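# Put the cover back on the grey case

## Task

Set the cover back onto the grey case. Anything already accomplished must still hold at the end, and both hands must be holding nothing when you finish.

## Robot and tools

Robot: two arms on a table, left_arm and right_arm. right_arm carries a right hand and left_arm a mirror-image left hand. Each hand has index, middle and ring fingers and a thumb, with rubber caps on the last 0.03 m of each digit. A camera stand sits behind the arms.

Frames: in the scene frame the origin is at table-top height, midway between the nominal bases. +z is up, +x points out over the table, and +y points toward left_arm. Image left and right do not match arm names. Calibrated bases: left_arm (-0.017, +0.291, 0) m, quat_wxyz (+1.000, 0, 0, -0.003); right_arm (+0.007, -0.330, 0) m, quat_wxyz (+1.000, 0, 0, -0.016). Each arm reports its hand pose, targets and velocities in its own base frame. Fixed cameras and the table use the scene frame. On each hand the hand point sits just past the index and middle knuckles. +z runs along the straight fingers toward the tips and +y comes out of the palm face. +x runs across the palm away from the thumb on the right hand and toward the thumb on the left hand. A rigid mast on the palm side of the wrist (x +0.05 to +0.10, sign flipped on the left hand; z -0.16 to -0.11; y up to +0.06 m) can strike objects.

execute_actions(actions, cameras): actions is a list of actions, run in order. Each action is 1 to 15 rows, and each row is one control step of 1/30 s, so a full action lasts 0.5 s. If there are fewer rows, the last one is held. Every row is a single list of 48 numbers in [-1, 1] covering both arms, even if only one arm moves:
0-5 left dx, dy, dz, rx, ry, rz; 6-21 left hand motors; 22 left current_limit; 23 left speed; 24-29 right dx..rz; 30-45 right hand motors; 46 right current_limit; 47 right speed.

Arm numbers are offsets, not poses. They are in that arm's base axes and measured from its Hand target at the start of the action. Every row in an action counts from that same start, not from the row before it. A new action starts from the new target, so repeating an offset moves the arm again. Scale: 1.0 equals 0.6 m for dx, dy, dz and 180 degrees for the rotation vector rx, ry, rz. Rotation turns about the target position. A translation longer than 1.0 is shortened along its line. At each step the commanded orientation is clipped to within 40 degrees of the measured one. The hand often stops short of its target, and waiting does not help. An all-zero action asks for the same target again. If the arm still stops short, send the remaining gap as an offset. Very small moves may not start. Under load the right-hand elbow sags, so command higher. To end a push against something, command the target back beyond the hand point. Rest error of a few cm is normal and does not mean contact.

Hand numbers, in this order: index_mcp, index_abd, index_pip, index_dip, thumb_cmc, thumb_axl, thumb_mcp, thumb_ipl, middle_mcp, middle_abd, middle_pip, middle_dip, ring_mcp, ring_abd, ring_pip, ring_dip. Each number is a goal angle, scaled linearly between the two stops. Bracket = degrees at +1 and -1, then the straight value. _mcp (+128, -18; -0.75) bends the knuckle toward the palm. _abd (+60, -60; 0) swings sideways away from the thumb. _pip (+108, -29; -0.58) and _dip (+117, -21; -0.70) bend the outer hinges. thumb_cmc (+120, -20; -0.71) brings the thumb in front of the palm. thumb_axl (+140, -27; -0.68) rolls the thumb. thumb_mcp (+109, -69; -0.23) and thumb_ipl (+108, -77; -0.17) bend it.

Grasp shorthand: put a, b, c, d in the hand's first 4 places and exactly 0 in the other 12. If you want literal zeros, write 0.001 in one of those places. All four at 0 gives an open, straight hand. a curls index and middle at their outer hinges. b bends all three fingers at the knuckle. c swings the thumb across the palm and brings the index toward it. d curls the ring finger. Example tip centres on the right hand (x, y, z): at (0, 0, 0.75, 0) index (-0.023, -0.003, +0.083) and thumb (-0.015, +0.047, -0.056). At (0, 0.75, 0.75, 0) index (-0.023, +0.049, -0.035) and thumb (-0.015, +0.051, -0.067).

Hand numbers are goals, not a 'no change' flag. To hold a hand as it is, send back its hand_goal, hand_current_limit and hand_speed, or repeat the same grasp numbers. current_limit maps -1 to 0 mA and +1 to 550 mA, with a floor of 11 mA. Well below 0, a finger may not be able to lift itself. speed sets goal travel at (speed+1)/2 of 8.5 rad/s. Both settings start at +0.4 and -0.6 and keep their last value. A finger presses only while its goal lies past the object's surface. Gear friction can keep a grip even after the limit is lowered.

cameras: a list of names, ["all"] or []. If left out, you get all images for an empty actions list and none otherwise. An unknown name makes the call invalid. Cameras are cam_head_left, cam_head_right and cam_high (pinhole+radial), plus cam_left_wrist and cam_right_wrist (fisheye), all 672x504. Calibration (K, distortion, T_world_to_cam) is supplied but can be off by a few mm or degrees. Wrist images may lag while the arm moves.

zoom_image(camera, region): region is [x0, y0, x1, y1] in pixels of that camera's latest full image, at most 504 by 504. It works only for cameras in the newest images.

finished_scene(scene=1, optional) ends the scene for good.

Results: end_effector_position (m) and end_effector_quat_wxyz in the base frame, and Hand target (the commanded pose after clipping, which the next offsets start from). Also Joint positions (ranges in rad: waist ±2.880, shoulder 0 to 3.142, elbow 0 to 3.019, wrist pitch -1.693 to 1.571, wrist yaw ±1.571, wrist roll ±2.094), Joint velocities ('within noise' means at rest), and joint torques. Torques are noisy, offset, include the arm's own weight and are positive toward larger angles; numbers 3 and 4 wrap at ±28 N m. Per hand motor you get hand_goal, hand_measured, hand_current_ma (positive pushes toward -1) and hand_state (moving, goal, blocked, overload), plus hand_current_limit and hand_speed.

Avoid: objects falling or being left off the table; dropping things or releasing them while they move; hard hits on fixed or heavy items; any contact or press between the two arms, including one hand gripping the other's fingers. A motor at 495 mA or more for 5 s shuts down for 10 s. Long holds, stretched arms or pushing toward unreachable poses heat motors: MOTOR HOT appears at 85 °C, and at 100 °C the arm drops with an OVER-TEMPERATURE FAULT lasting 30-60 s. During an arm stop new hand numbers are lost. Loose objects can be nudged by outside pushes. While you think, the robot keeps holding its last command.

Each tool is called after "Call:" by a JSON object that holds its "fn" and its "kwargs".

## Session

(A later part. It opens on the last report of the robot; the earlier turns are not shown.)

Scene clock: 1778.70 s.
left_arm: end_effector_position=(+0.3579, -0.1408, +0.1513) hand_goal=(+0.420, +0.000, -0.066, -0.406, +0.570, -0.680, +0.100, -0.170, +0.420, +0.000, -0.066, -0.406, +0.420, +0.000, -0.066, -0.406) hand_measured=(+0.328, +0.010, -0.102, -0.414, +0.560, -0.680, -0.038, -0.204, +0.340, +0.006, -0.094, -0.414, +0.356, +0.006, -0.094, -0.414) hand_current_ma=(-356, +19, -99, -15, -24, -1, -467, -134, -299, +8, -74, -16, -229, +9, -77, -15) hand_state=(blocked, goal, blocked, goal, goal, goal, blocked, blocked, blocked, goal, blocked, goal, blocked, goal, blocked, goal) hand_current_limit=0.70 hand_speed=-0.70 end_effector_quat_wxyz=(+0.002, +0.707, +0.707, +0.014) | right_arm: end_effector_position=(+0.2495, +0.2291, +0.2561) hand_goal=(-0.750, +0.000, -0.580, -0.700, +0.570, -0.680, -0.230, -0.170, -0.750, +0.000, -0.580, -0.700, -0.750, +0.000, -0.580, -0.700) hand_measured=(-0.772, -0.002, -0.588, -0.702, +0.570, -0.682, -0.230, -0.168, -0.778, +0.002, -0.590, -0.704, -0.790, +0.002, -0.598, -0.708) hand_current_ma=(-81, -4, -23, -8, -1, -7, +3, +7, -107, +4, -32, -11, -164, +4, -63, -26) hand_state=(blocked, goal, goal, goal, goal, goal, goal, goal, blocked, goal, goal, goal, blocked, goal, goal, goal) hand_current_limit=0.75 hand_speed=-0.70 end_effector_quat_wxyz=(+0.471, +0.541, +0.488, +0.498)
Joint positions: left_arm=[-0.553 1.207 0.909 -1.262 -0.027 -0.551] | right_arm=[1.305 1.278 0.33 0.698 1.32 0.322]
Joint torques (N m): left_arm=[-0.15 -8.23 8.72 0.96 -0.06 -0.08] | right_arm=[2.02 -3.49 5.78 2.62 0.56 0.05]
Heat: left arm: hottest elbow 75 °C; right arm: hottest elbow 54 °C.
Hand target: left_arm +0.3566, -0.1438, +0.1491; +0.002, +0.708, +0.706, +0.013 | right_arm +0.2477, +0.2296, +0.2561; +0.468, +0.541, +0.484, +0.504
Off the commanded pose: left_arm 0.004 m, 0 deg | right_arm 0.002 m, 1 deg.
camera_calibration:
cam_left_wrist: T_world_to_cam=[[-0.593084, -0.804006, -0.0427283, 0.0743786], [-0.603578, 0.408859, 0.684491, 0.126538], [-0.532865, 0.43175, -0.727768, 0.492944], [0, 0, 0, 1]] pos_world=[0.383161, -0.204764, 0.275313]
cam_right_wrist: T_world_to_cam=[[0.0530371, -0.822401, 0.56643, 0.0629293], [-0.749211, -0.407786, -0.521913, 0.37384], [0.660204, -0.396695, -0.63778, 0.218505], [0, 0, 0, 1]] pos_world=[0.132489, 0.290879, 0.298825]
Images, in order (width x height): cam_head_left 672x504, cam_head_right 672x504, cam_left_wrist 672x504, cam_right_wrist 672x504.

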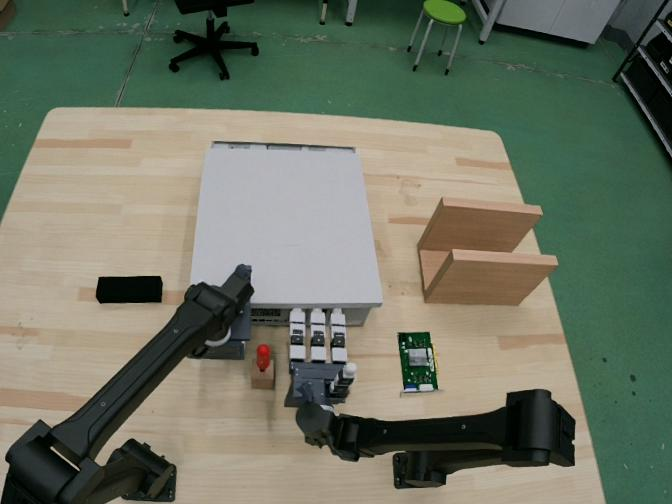

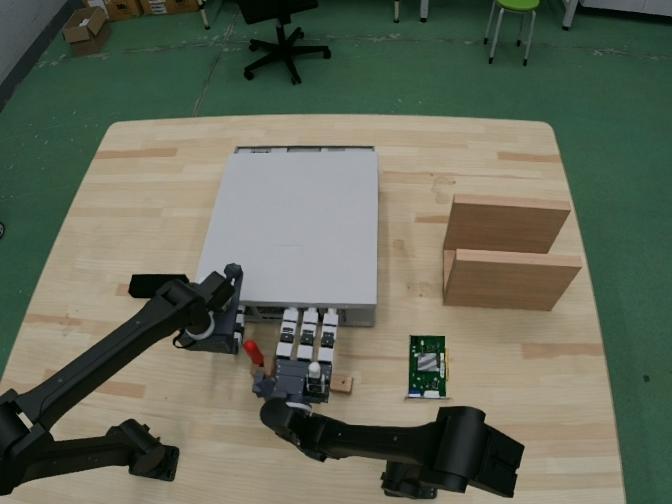

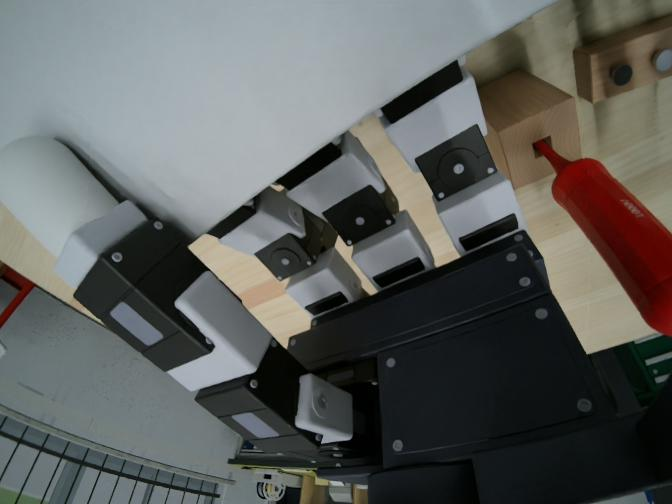

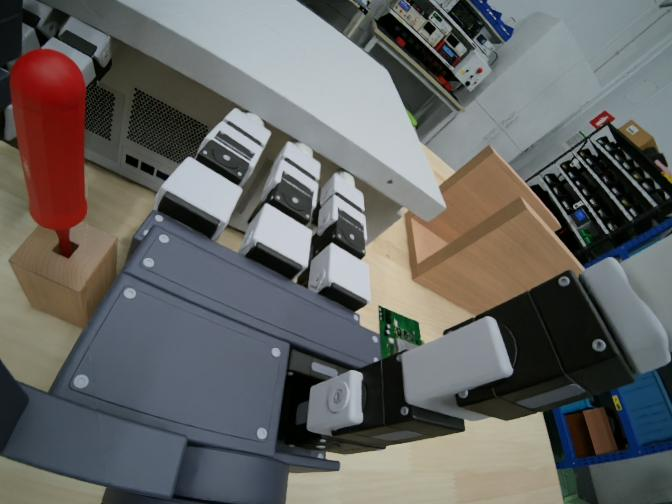

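Call:
{"fn": "execute_actions", "kwargs": {"actions": [[[-0.004,0,-0.03,0,0,0,0.42,0,-0.066,-0.406,0.57,-0.68,0.1,-0.17,0.42,0,-0.066,-0.406,0.42,0,-0.066,-0.406,0.7,-0.7,-0.004,0,-0.033,0,0,0,-0.75,0,-0.58,-0.7,0.57,-0.68,-0.23,-0.17,-0.75,0,-0.58,-0.7,-0.75,0,-0.58,-0.7,0.75,-0.7]],[[0,0,-0.015,0,0,0,0.42,0,-0.066,-0.406,0.57,-0.68,0.1,-0.17,0.42,0,-0.066,-0.406,0.42,0,-0.066,-0.406,0.7,-0.7,0,0,-0.016,0,0,0,-0.75,0,-0.58,-0.7,0.57,-0.68,-0.23,-0.17,-0.75,0,-0.58,-0.7,-0.75,0,-0.58,-0.7,0.75,-0.7]]], "cameras": ["cam_left_wrist","cam_right_wrist","cam_head_right","cam_head_left"]}}

Call:
{"fn": "zoom_image", "kwargs": {"camera": "cam_head_right", "region": [180, 230, 400, 350]}}

Call:
{"fn": "zoom_image", "kwargs": {"camera": "cam_head_left", "region": [180, 230, 400, 350]}}

Scene clock: 1784.50 s.
left_arm: end_effector_position=(+0.3609, -0.1414, +0.1419) hand_goal=(+0.420, +0.000, -0.066, -0.406, +0.570, -0.680, +0.100, -0.170, +0.420, +0.000, -0.066, -0.406, +0.420, +0.000, -0.066, -0.406) hand_measured=(+0.362, +0.004, -0.098, -0.414, +0.558, -0.682, -0.060, -0.216, +0.372, -0.002, -0.092, -0.414, +0.378, -0.002, -0.082, -0.414) hand_current_ma=(-198, +4, -88, -15, -29, -3, -467, -198, -161, -2, -67, -16, -136, -1, -35, -15) hand_state=(blocked, goal, blocked, goal, goal, goal, blocked, blocked, blocked, goal, blocked, goal, blocked, goal, goal, goal) hand_current_limit=0.70 hand_speed=-0.70 end_effector_quat_wxyz=(+0.018, +0.701, +0.712, +0.023) | right_arm: end_effector_position=(+0.2484, +0.2273, +0.2310) hand_goal=(-0.750, +0.000, -0.580, -0.700, +0.570, -0.680, -0.230, -0.170, -0.750, +0.000, -0.580, -0.700, -0.750, +0.000, -0.580, -0.700) hand_measured=(-0.772, -0.002, -0.588, -0.702, +0.570, -0.682, -0.230, -0.168, -0.772, +0.002, -0.588, -0.704, -0.770, +0.002, -0.586, -0.704) hand_current_ma=(-81, -4, -23, -8, -1, -7, +3, +7, -85, +4, -23, -9, -75, +4, -20, -11) hand_state=(blocked, goal, goal, goal, goal, goal, goal, goal, blocked, goal, goal, goal, goal, goal, goal, goal) hand_current_limit=0.75 hand_speed=-0.70 end_effector_quat_wxyz=(+0.467, +0.547, +0.477, +0.505)
Joint positions: left_arm=[-0.558 1.205 0.873 -1.193 -0.037 -0.572] | right_arm=[1.308 1.409 0.311 0.871 1.331 0.329]
Joint torques (N m): left_arm=[-0.03 -6.12 6.98 1.37 0.33 0.1] | right_arm=[2.43 -3.6 4.33 2.25 0.42 -0.01]
Heat: left arm: hottest elbow 74 °C; right arm: hottest elbow 53 °C.
Hand target: left_arm +0.3543, -0.1438, +0.1222; +0.002, +0.708, +0.706, +0.013 | right_arm +0.2453, +0.2296, +0.2267; +0.468, +0.541, +0.484, +0.504
Off the commanded pose: left_arm 0.021 m, 2 deg | right_arm 0.006 m, 1 deg.
camera_calibration:
cam_left_wrist: T_world_to_cam=[[-0.578453, -0.813868, -0.0548702, 0.0702163], [-0.633839, 0.406119, 0.658267, 0.149296], [-0.513458, 0.415555, -0.750782, 0.481849], [0, 0, 0, 1]] pos_world=[0.382656, -0.20372, 0.26734]
cam_right_wrist: T_world_to_cam=[[0.0408565, -0.838933, 0.542699, 0.0880334], [-0.748106, -0.385726, -0.539956, 0.358172], [0.66232, -0.383936, -0.64337, 0.200333], [0, 0, 0, 1]] pos_world=[0.131669, 0.288926, 0.27451]
Images, in order (width x height): cam_head_left 672x504, cam_head_right 672x504, cam_left_wrist 672x504, cam_right_wrist 672x504.

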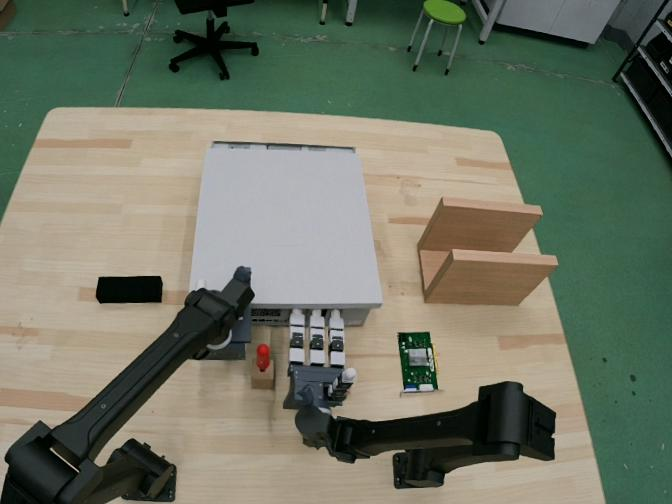

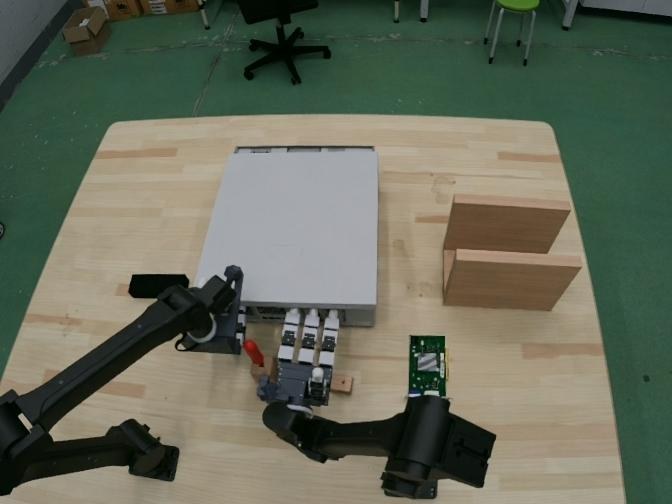

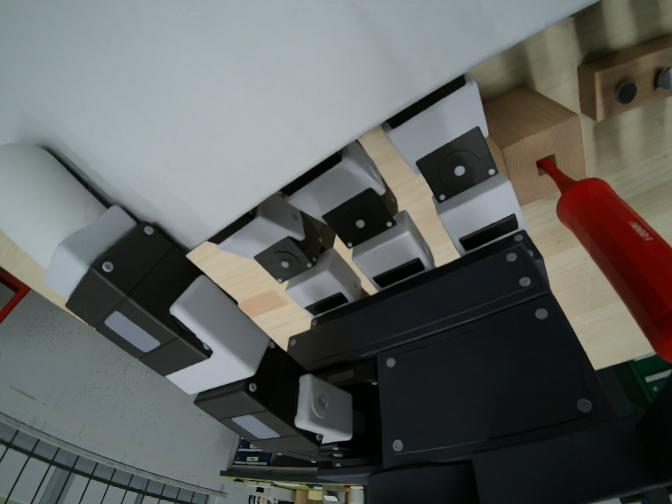

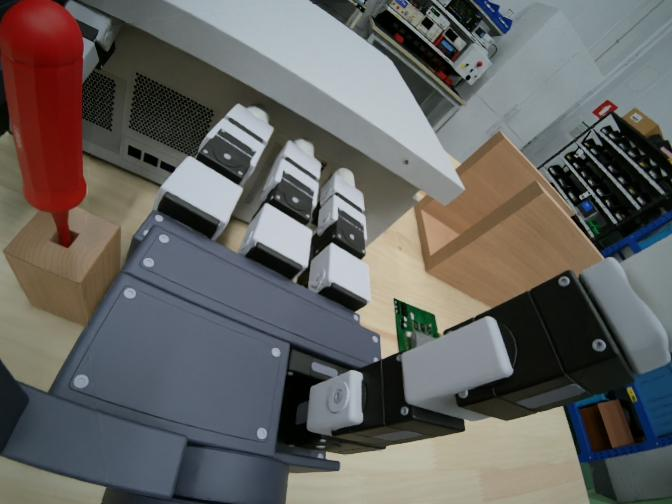

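Scaled by 2.291 from the camera's 672x504 image, which has a finer 960x720 frame.

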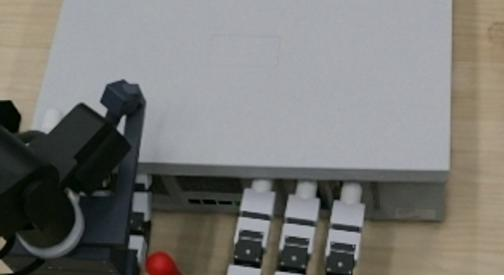

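Scaled by 2.291 from the camera's 672x504 image, which has a finer 960x720 frame.

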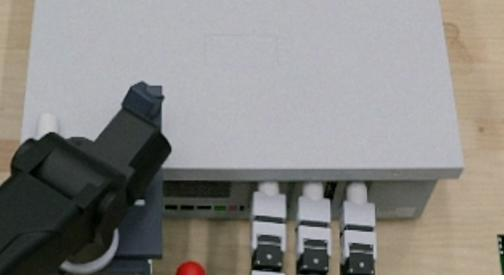

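Call:
{"fn": "execute_actions", "kwargs": {"actions": [[[0,0,0.015,0,0,0,0.42,0,-0.066,-0.406,0.57,-0.68,0.1,-0.17,0.42,0,-0.066,-0.406,0.42,0,-0.066,-0.406,0.7,-0.7,0.013,0,0.02,0,0,0,-0.75,0,-0.58,-0.7,0.57,-0.68,-0.23,-0.17,-0.75,0,-0.58,-0.7,-0.75,0,-0.58,-0.7,0.75,-0.7]],[[0,0,0,0,0,0,0.42,0,-0.066,-0.406,0.57,-0.68,0.05,-0.17,0.42,0,-0.066,-0.406,0.42,0,-0.066,-0.406,0.7,-0.7,0.002,0,0.03,0,0,0,-0.72,0,-0.58,-0.7,0.57,-0.68,-0.23,-0.17,-0.72,0,-0.58,-0.7,-0.72,0,-0.58,-0.7,0.75,-0.7]]], "cameras": ["cam_left_wrist","cam_right_wrist","cam_head_right","cam_head_left"]}}

Call:
{"fn": "zoom_image", "kwargs": {"camera": "cam_head_right", "region": [180, 230, 400, 350]}}

Scene clock: 1796.73 s.
left_arm: end_effector_position=(+0.3606, -0.1415, +0.1419) hand_goal=(+0.420, +0.000, -0.066, -0.406, +0.570, -0.680, +0.050, -0.170, +0.420, +0.000, -0.066, -0.406, +0.420, +0.000, -0.066, -0.406) hand_measured=(+0.362, +0.004, -0.098, -0.414, +0.558, -0.682, -0.060, -0.216, +0.372, -0.002, -0.092, -0.414, +0.378, -0.002, -0.082, -0.414) hand_current_ma=(-198, +4, -88, -15, -29, -3, -468, -198, -161, -2, -67, -16, -136, -1, -35, -15) hand_state=(blocked, goal, blocked, goal, goal, goal, blocked, blocked, blocked, goal, blocked, goal, blocked, goal, goal, goal) hand_current_limit=0.70 hand_speed=-0.70 end_effector_quat_wxyz=(+0.018, +0.701, +0.712, +0.023) | right_arm: end_effector_position=(+0.2503, +0.2305, +0.2484) hand_goal=(-0.720, +0.000, -0.580, -0.700, +0.570, -0.680, -0.230, -0.170, -0.720, +0.000, -0.580, -0.700, -0.720, +0.000, -0.580, -0.700) hand_measured=(-0.742, -0.002, -0.588, -0.702, +0.570, -0.682, -0.230, -0.168, -0.744, +0.002, -0.588, -0.704, -0.752, +0.002, -0.594, -0.706) hand_current_ma=(-84, -4, -22, -8, -1, -7, +3, +7, -88, +4, -24, -9, -130, +3, -44, -22) hand_state=(blocked, goal, goal, goal, goal, goal, goal, goal, blocked, goal, goal, goal, blocked, goal, goal, goal) hand_current_limit=0.75 hand_speed=-0.70 end_effector_quat_wxyz=(+0.472, +0.531, +0.497, +0.498)
Joint positions: left_arm=[-0.558 1.204 0.873 -1.194 -0.037 -0.572] | right_arm=[1.301 1.317 0.311 0.787 1.299 0.272]
Joint torques (N m): left_arm=[-0.09 -6.89 8.34 0.32 0.32 0.09] | right_arm=[0.5 -5.13 6.78 1.52 0.43 0.14]
Heat: left arm: hottest elbow 68 °C; right arm: hottest elbow 51 °C.
Hand target: left_arm +0.3542, -0.1439, +0.1311; +0.002, +0.708, +0.706, +0.013 | right_arm +0.2543, +0.2296, +0.2567; +0.468, +0.541, +0.484, +0.504
Off the commanded pose: left_arm 0.013 m, 2 deg | right_arm 0.009 m, 2 deg.
camera_calibration:
cam_left_wrist: T_world_to_cam=[[-0.578835, -0.813594, -0.0549044, 0.0703169], [-0.633495, 0.406264, 0.658508, 0.148938], [-0.513453, 0.415949, -0.750568, 0.481844], [0, 0, 0, 1]] pos_world=[0.382457, -0.203721, 0.26744]
cam_right_wrist: T_world_to_cam=[[0.0664181, -0.81074, 0.581626, 0.0585646], [-0.739997, -0.431044, -0.516338, 0.372742], [0.669323, -0.396107, -0.628575, 0.208938], [0, 0, 0, 1]] pos_world=[0.132091, 0.290911, 0.289732]
Images, in order (width x height): cam_head_left 672x504, cam_head_right 672x504, cam_left_wrist 672x504, cam_right_wrist 672x504.

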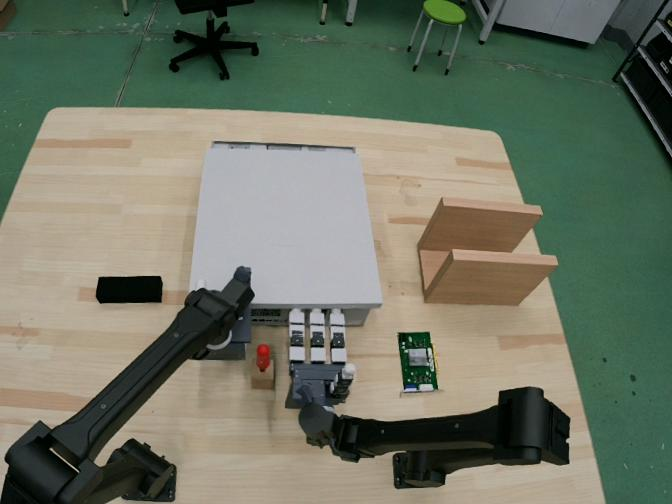

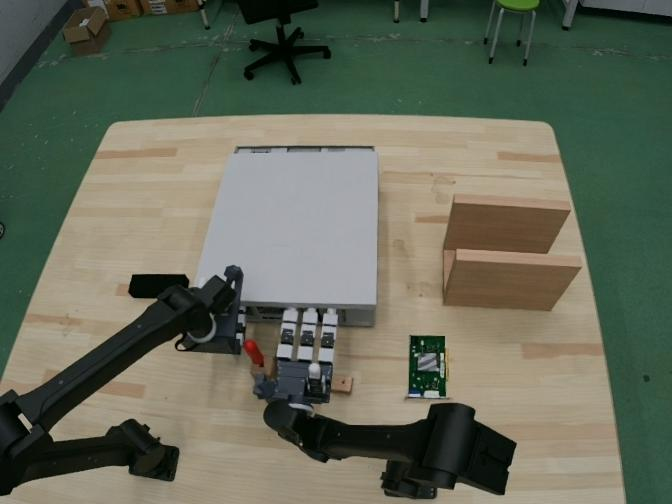

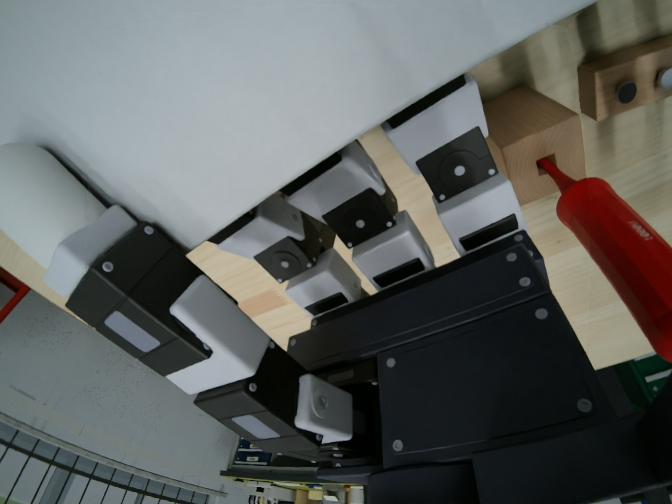

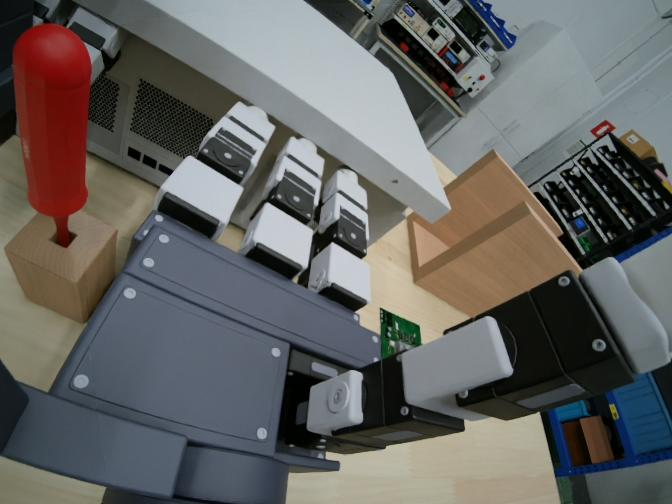

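Scaled by 2.291 from the camera's 672x504 image, which has a finer 960x720 frame.

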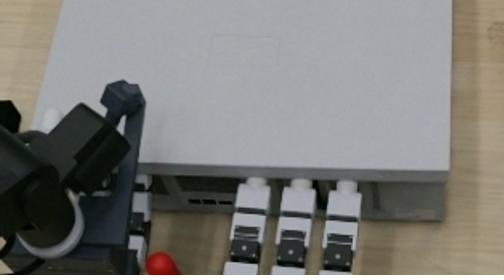

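Call:
{"fn": "execute_actions", "kwargs": {"actions": [[[0,0,0,0,0,0,0.38,0,-0.066,-0.406,0.57,-0.68,-0.15,-0.17,0.38,0,-0.066,-0.406,0.38,0,-0.066,-0.406,0.7,-0.8,0.008,0,0.015,0,0,0,-0.7,0,-0.58,-0.7,0.57,-0.68,-0.23,-0.17,-0.7,0,-0.58,-0.7,-0.7,0,-0.58,-0.7,0.75,-0.7]],[[-0.01,0,0.0,0,0,0,0.25,0,-0.066,-0.406,0.57,-0.68,-0.25,-0.2,0.25,0,-0.066,-0.406,0.25,0,-0.066,-0.406,0.7,-0.8,0.0,0,0.01,0,0,0,-0.7,0,-0.58,-0.7,0.57,-0.68,-0.23,-0.17,-0.7,0,-0.58,-0.7,-0.7,0,-0.58,-0.7,0.75,-0.7]]], "cameras": ["cam_left_wrist","cam_right_wrist","cam_head_right","cam_head_left"]}}

Call:
{"fn": "zoom_image", "kwargs": {"camera": "cam_head_right", "region": [180, 230, 400, 350]}}

Scene clock: 1801.80 s.
left_arm: end_effector_position=(+0.3521, -0.1434, +0.1387) hand_goal=(+0.250, +0.000, -0.066, -0.406, +0.570, -0.680, -0.250, -0.200, +0.250, +0.000, -0.066, -0.406, +0.250, +0.000, -0.066, -0.406) hand_measured=(+0.242, -0.002, -0.066, -0.404, +0.568, -0.682, -0.240, -0.196, +0.244, -0.004, -0.066, -0.404, +0.246, -0.002, -0.062, -0.400) hand_current_ma=(-15, -2, +0, +4, -3, -3, +28, +9, -13, -4, +0, +4, -5, -3, +5, +11) hand_state=(goal, goal, goal, goal, goal, goal, goal, goal, goal, goal, goal, goal, goal, goal, goal, goal) hand_current_limit=0.70 hand_speed=-0.80 end_effector_quat_wxyz=(+0.014, +0.704, +0.709, +0.016) | right_arm: end_effector_position=(+0.2535, +0.2312, +0.2518) hand_goal=(-0.700, +0.000, -0.580, -0.700, +0.570, -0.680, -0.230, -0.170, -0.700, +0.000, -0.580, -0.700, -0.700, +0.000, -0.580, -0.700) hand_measured=(-0.734, +0.002, -0.596, -0.704, +0.570, -0.682, -0.230, -0.168, -0.738, +0.004, -0.596, -0.706, -0.746, +0.002, -0.594, -0.706) hand_current_ma=(-138, +5, -52, -12, -1, -7, +3, +7, -157, +9, -58, -16, -194, +4, -50, -22) hand_state=(blocked, goal, goal, goal, goal, goal, goal, goal, blocked, goal, goal, goal, blocked, goal, goal, goal) hand_current_limit=0.75 hand_speed=-0.70 end_effector_quat_wxyz=(+0.473, +0.524, +0.512, +0.490)
Joint positions: left_arm=[-0.57 1.194 0.86 -1.202 -0.026 -0.577] | right_arm=[1.29 1.273 0.311 0.71 1.274 0.271]
Joint torques (N m): left_arm=[0.21 -6.89 8.36 0.5 -0.08 0.04] | right_arm=[0.09 -5.83 8.25 1.84 0.82 0.07]
Heat: left arm: hottest elbow 66 °C; right arm: hottest elbow 50 °C.
Hand target: left_arm +0.3482, -0.1439, +0.1311; +0.002, +0.708, +0.706, +0.013 | right_arm +0.2591, +0.2296, +0.2717; +0.468, +0.541, +0.484, +0.504
Off the commanded pose: left_arm 0.009 m, 2 deg | right_arm 0.021 m, 4 deg.
camera_calibration:
cam_left_wrist: T_world_to_cam=[[-0.586063, -0.809099, -0.0434625, 0.0651666], [-0.620446, 0.413622, 0.666306, 0.141772], [-0.521131, 0.417464, -0.744411, 0.477901], [0, 0, 0, 1]] pos_world=[0.375202, -0.20542, 0.264123]
cam_right_wrist: T_world_to_cam=[[0.0863262, -0.790947, 0.605764, 0.0412579], [-0.741295, -0.457222, -0.491355, 0.377283], [0.665605, -0.406633, -0.625795, 0.211824], [0, 0, 0, 1]] pos_world=[0.135125, 0.291269, 0.292946]
Images, in order (width x height): cam_head_left 672x504, cam_head_right 672x504, cam_left_wrist 672x504, cam_right_wrist 672x504.

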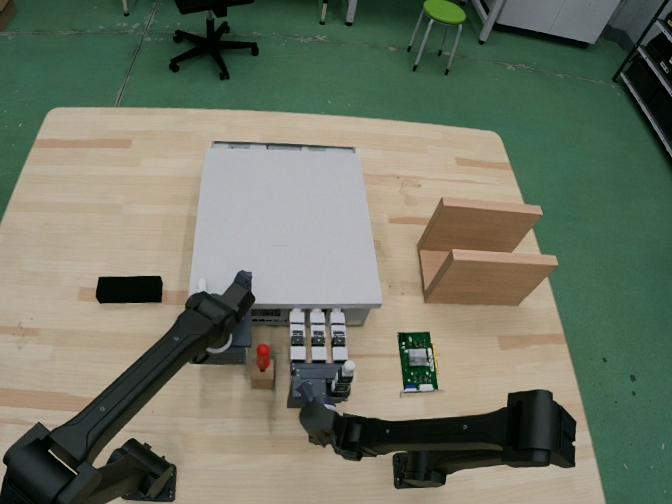

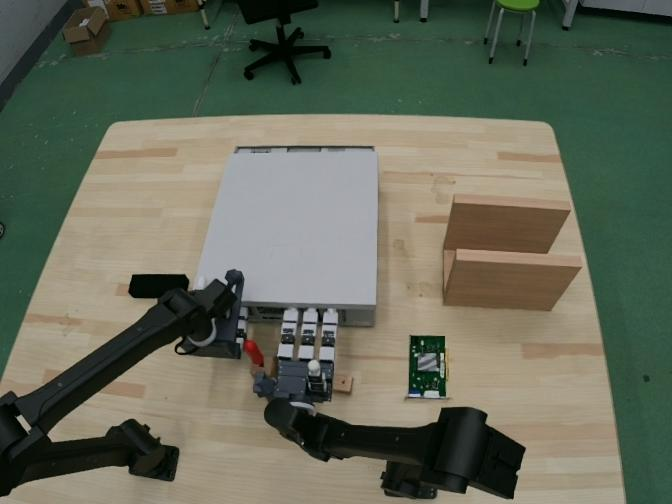

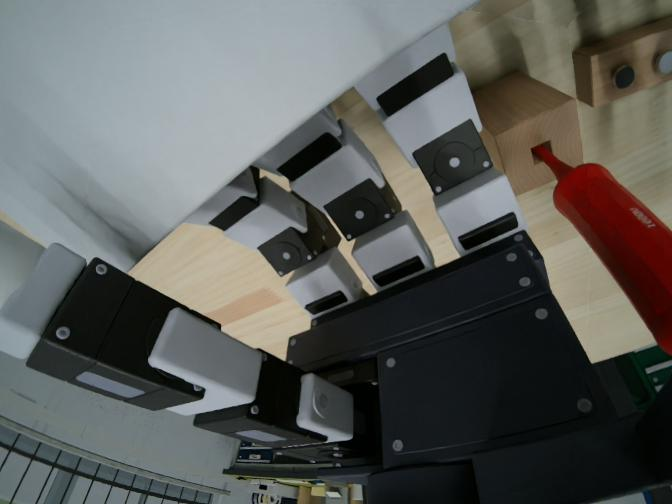

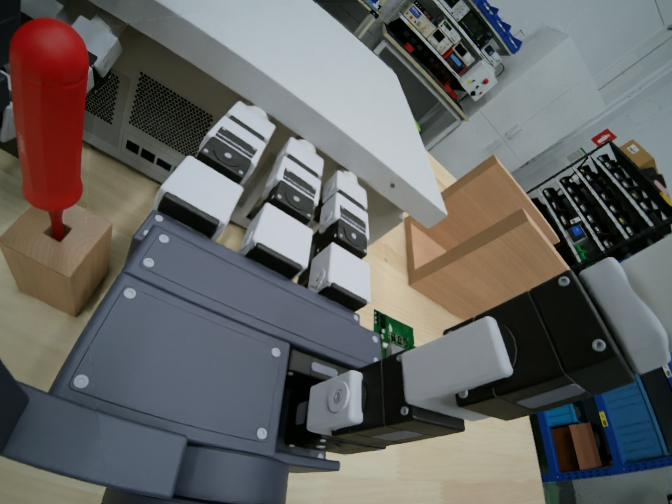

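Scaled by 2.291 from the camera's 672x504 image, which has a finer 960x720 frame.

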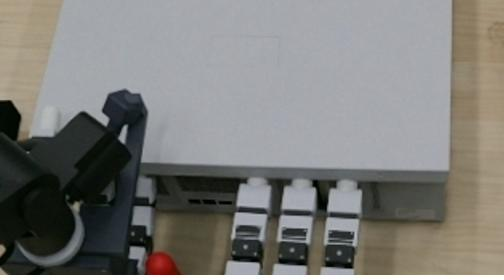

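Call:
{"fn": "execute_actions", "kwargs": {"actions": [[[-0.05,0,-0.005,0,0,0,0.1,0,-0.066,-0.406,0.57,-0.68,-0.25,-0.2,0.1,0,-0.066,-0.406,0.1,0,-0.066,-0.406,0.7,-0.6,0,0,0,0,0,0,-0.7,0,-0.58,-0.7,0.57,-0.68,-0.23,-0.17,-0.7,0,-0.58,-0.7,-0.7,0,-0.58,-0.7,0.75,-0.7]],[[-0.05,0,0.0,0,0,0,0.1,0,-0.066,-0.406,0.57,-0.68,-0.25,-0.2,0.1,0,-0.066,-0.406,0.1,0,-0.066,-0.406,0.7,-0.8,0.0,0,-0.03,0,0,0,-0.7,0,-0.58,-0.7,0.57,-0.68,-0.23,-0.17,-0.7,0,-0.58,-0.7,-0.7,0,-0.58,-0.7,0.75,-0.7]],[[0,0,0.0,0,0,0,0.1,0,-0.066,-0.406,0.57,-0.68,-0.25,-0.2,0.1,0,-0.066,-0.406,0.1,0,-0.066,-0.406,0.7,-0.8,0.0,0,-0.03,0,0,0,-0.7,0,-0.58,-0.7,0.57,-0.68,-0.23,-0.17,-0.7,0,-0.58,-0.7,-0.7,0,-0.58,-0.7,0.75,-0.7]]], "cameras": ["cam_left_wrist","cam_right_wrist","cam_head_right","cam_head_left"]}}

Call:
{"fn": "zoom_image", "kwargs": {"camera": "cam_head_right", "region": [180, 230, 400, 350]}}

Call:
{"fn": "zoom_image", "kwargs": {"camera": "cam_head_left", "region": [180, 230, 400, 350]}}

Scene clock: 1808.73 s.
left_arm: end_effector_position=(+0.2931, -0.1455, +0.1284) hand_goal=(+0.100, +0.000, -0.066, -0.406, +0.570, -0.680, -0.250, -0.200, +0.100, +0.000, -0.066, -0.406, +0.100, +0.000, -0.066, -0.406) hand_measured=(+0.092, -0.002, -0.066, -0.404, +0.568, -0.682, -0.240, -0.196, +0.094, -0.002, -0.066, -0.404, +0.094, -0.002, -0.066, -0.404) hand_current_ma=(-16, -2, +0, +4, -2, -3, +26, +8, -14, -3, +0, +3, -12, -3, +0, +4) hand_state=(goal, goal, goal, goal, goal, goal, goal, goal, goal, goal, goal, goal, goal, goal, goal, goal) hand_current_limit=0.70 hand_speed=-0.80 end_effector_quat_wxyz=(+0.006, +0.709, +0.705, +0.013) | right_arm: end_effector_position=(+0.2555, +0.2340, +0.2303) hand_goal=(-0.700, +0.000, -0.580, -0.700, +0.570, -0.680, -0.230, -0.170, -0.700, +0.000, -0.580, -0.700, -0.700, +0.000, -0.580, -0.700) hand_measured=(-0.730, +0.000, -0.592, -0.704, +0.570, -0.682, -0.230, -0.168, -0.738, -0.002, -0.596, -0.706, -0.748, -0.004, -0.602, -0.708) hand_current_ma=(-121, +0, -40, -12, -1, -7, +3, +7, -156, -3, -56, -15, -197, -8, -76, -26) hand_state=(blocked, goal, goal, goal, goal, goal, goal, goal, blocked, goal, goal, goal, blocked, goal, blocked, goal) hand_current_limit=0.75 hand_speed=-0.70 end_effector_quat_wxyz=(+0.470, +0.531, +0.502, +0.495)
Joint positions: left_arm=[-0.693 1.077 0.75 -1.23 -0.024 -0.688] | right_arm=[1.288 1.398 0.309 0.845 1.282 0.289]
Joint torques (N m): left_arm=[-0.09 -6.89 8.34 0.25 -0.23 -0.1] | right_arm=[0.26 -4.6 5.44 2.91 0.56 0.03]
Heat: left arm: hottest elbow 65 °C; right arm: hottest elbow 50 °C.
Hand target: left_arm +0.2882, -0.1438, +0.1281; +0.002, +0.708, +0.707, +0.013 | right_arm +0.2591, +0.2296, +0.2356; +0.468, +0.541, +0.484, +0.504
Off the commanded pose: left_arm 0.005 m, 0 deg | right_arm 0.008 m, 3 deg.
camera_calibration:
cam_left_wrist: T_world_to_cam=[[-0.595741, -0.802253, -0.0384931, 0.0316507], [-0.604002, 0.415902, 0.679858, 0.106692], [-0.529409, 0.42827, -0.732333, 0.442869], [0, 0, 0, 1]] pos_world=[0.317757, -0.208649, 0.25301]
cam_right_wrist: T_world_to_cam=[[0.075408, -0.807221, 0.585412, 0.0675861], [-0.743947, -0.436463, -0.506006, 0.368624], [0.66397, -0.397359, -0.633443, 0.198243], [0, 0, 0, 1]] pos_world=[0.137513, 0.294221, 0.272536]
Images, in order (width x height): cam_head_left 672x504, cam_head_right 672x504, cam_left_wrist 672x504, cam_right_wrist 672x504.

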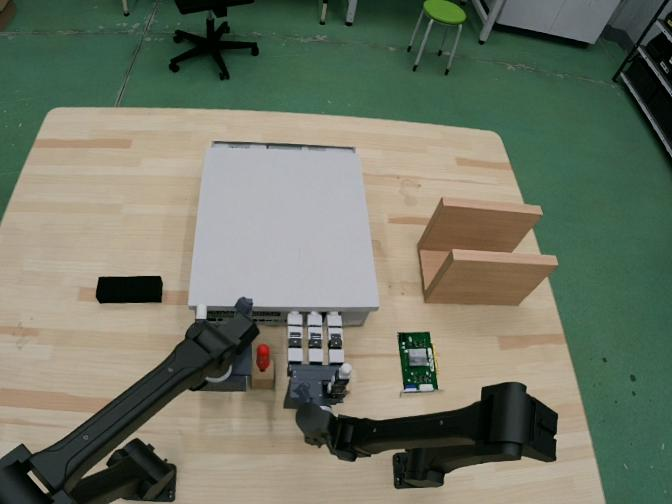

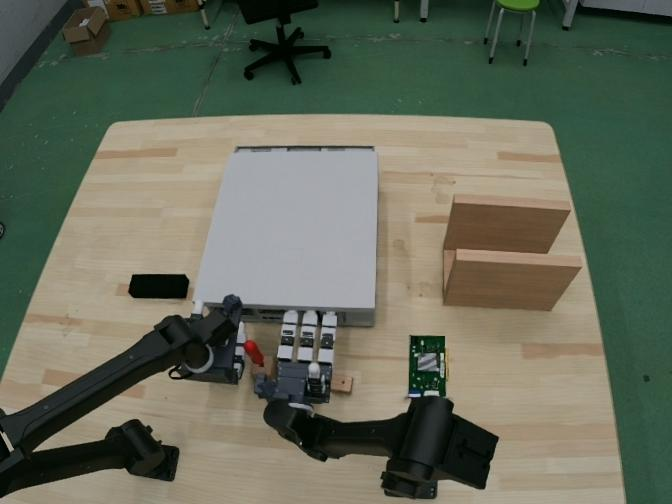

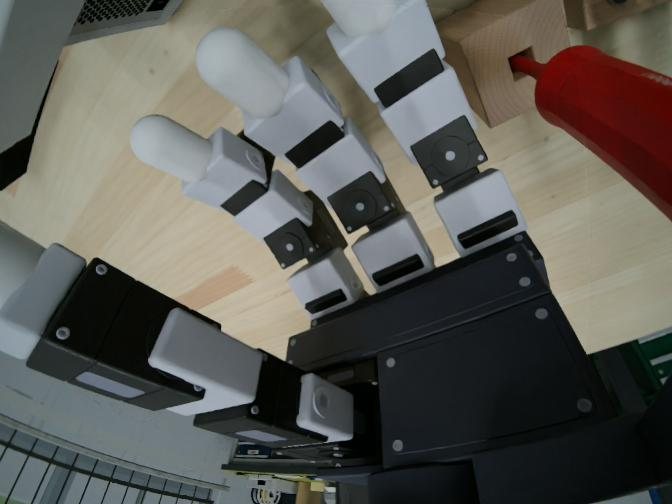

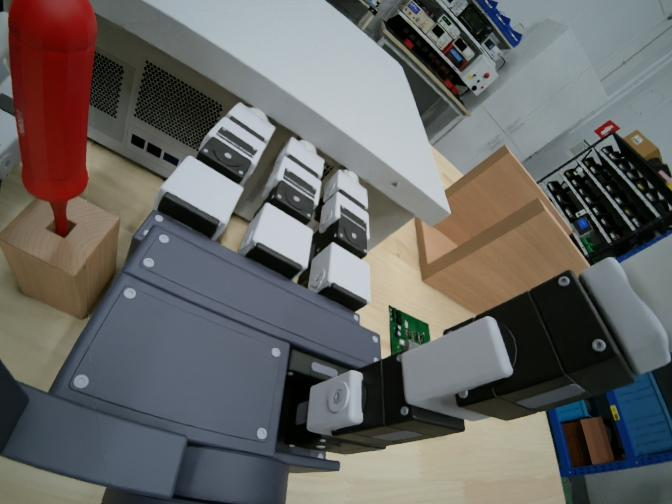

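Scaled by 2.291 from the camera's 672x504 image, which has a finer 960x720 frame.

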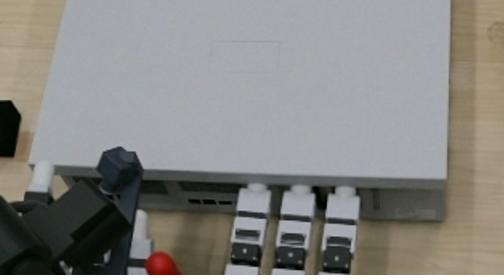

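Scaled by 2.291 from the camera's 672x504 image, which has a finer 960x720 frame.

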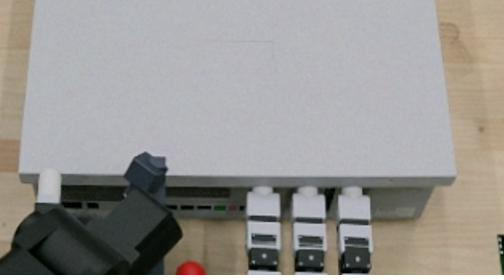

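Call:
{"fn": "execute_actions", "kwargs": {"actions": [[[0,0,0.0,0,0,0,0.1,0,-0.066,-0.406,0.57,-0.68,-0.25,-0.2,0.1,0,-0.066,-0.406,0.1,0,-0.066,-0.406,0.7,-0.8,0.0,0,-0.025,0,0,0,-0.7,0,-0.58,-0.7,0.57,-0.68,-0.23,-0.17,-0.7,0,-0.58,-0.7,-0.7,0,-0.58,-0.7,0.75,-0.7]],[[0,0,0.0,0,0,0,0.1,0,-0.066,-0.406,0.57,-0.68,-0.25,-0.2,0.1,0,-0.066,-0.406,0.1,0,-0.066,-0.406,0.7,-0.8,0.0,0,-0.02,0,0,0,-0.7,0,-0.58,-0.7,0.57,-0.68,-0.23,-0.17,-0.7,0,-0.58,-0.7,-0.7,0,-0.58,-0.7,0.75,-0.7]]], "cameras": ["cam_right_wrist","cam_head_right","cam_head_left"]}}

Call:
{"fn": "zoom_image", "kwargs": {"camera": "cam_head_right", "region": [180, 230, 400, 350]}}

Call:
{"fn": "zoom_image", "kwargs": {"camera": "cam_head_left", "region": [180, 230, 400, 350]}}

Scene clock: 1815.07 s.
left_arm: end_effector_position=(+0.2931, -0.1455, +0.1284) hand_goal=(+0.100, +0.000, -0.066, -0.406, +0.570, -0.680, -0.250, -0.200, +0.100, +0.000, -0.066, -0.406, +0.100, +0.000, -0.066, -0.406) hand_measured=(+0.092, -0.002, -0.066, -0.404, +0.568, -0.682, -0.240, -0.196, +0.094, -0.002, -0.066, -0.404, +0.094, -0.002, -0.066, -0.404) hand_current_ma=(-16, -2, +0, +4, -2, -3, +26, +8, -14, -3, +0, +3, -12, -3, +0, +4) hand_state=(goal, goal, goal, goal, goal, goal, goal, goal, goal, goal, goal, goal, goal, goal, goal, goal) hand_current_limit=0.70 hand_speed=-0.80 end_effector_quat_wxyz=(+0.006, +0.709, +0.705, +0.013) | right_arm: end_effector_position=(+0.2562, +0.2340, +0.2130) hand_goal=(-0.700, +0.000, -0.580, -0.700, +0.570, -0.680, -0.230, -0.170, -0.700, +0.000, -0.580, -0.700, -0.700, +0.000, -0.580, -0.700) hand_measured=(-0.722, +0.000, -0.588, -0.704, +0.570, -0.682, -0.230, -0.168, -0.722, -0.002, -0.588, -0.704, -0.722, -0.004, -0.586, -0.704) hand_current_ma=(-87, +0, -25, -9, -1, -7, +3, +7, -87, -3, -24, -9, -80, -8, -21, -11) hand_state=(blocked, goal, goal, goal, goal, goal, goal, goal, blocked, goal, goal, goal, blocked, goal, goal, goal) hand_current_limit=0.75 hand_speed=-0.70 end_effector_quat_wxyz=(+0.461, +0.541, +0.483, +0.511)
Joint positions: left_arm=[-0.693 1.077 0.75 -1.23 -0.024 -0.688] | right_arm=[1.285 1.523 0.309 1.025 1.285 0.289]
Joint torques (N m): left_arm=[-0.15 -6.77 8.36 0.28 -0.24 -0.11] | right_arm=[0.56 -4.19 3.56 2.32 0.34 -0.01]
Heat: left arm: hottest elbow 64 °C; right arm: hottest elbow 49 °C.
Hand target: left_arm +0.2882, -0.1438, +0.1281; +0.002, +0.708, +0.707, +0.013 | right_arm +0.2591, +0.2296, +0.2086; +0.468, +0.541, +0.484, +0.504
Off the commanded pose: left_arm 0.005 m, 0 deg | right_arm 0.007 m, 1 deg.
camera_calibration:
cam_right_wrist: T_world_to_cam=[[0.0612966, -0.837251, 0.543373, 0.0973034], [-0.737981, -0.404558, -0.540109, 0.358664], [0.672032, -0.367892, -0.642673, 0.179818], [0, 0, 0, 1]] pos_world=[0.137879, 0.292721, 0.25641]
Images, in order (width x height): cam_head_left 672x504, cam_head_right 672x504, cam_right_wrist 672x504.

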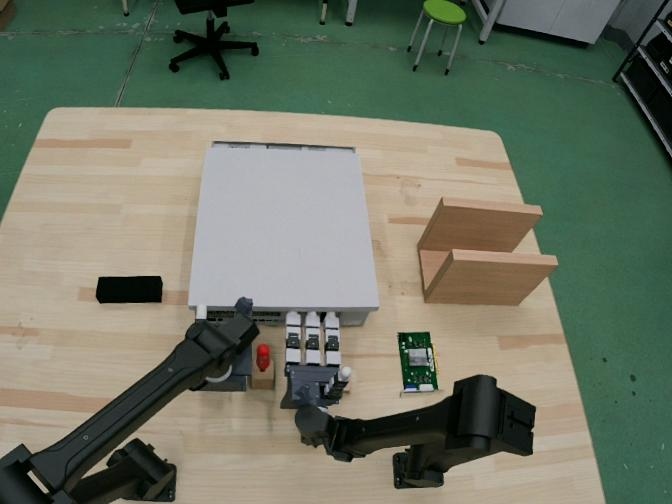

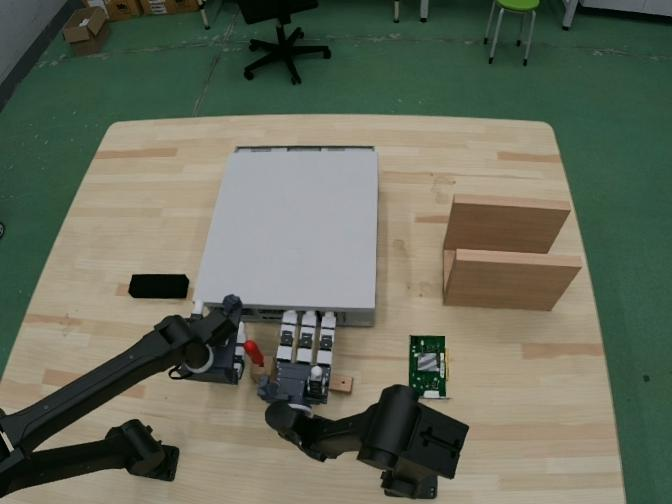

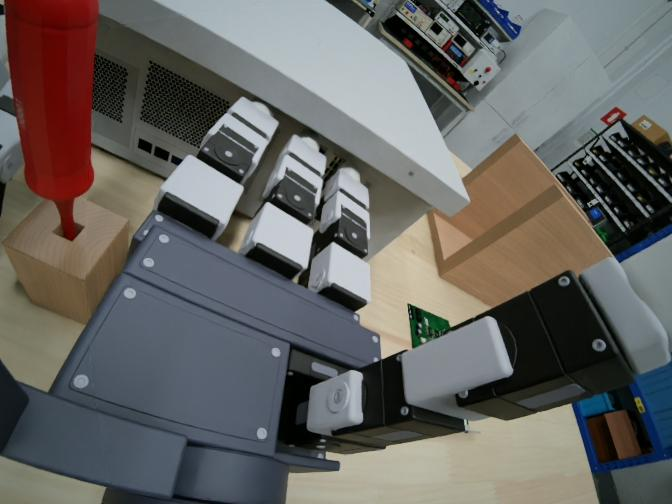

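Scaled by 2.291 from the camera's 672x504 image, which has a finer 960x720 frame.

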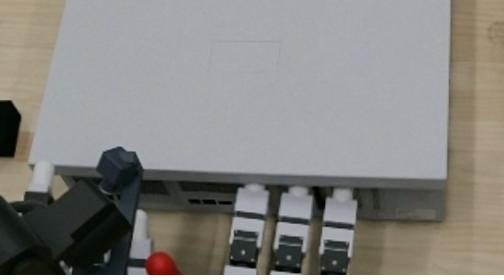

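Scaled by 2.291 from the camera's 672x504 image, which has a finer 960x720 frame.

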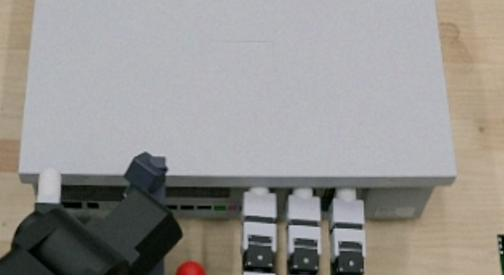

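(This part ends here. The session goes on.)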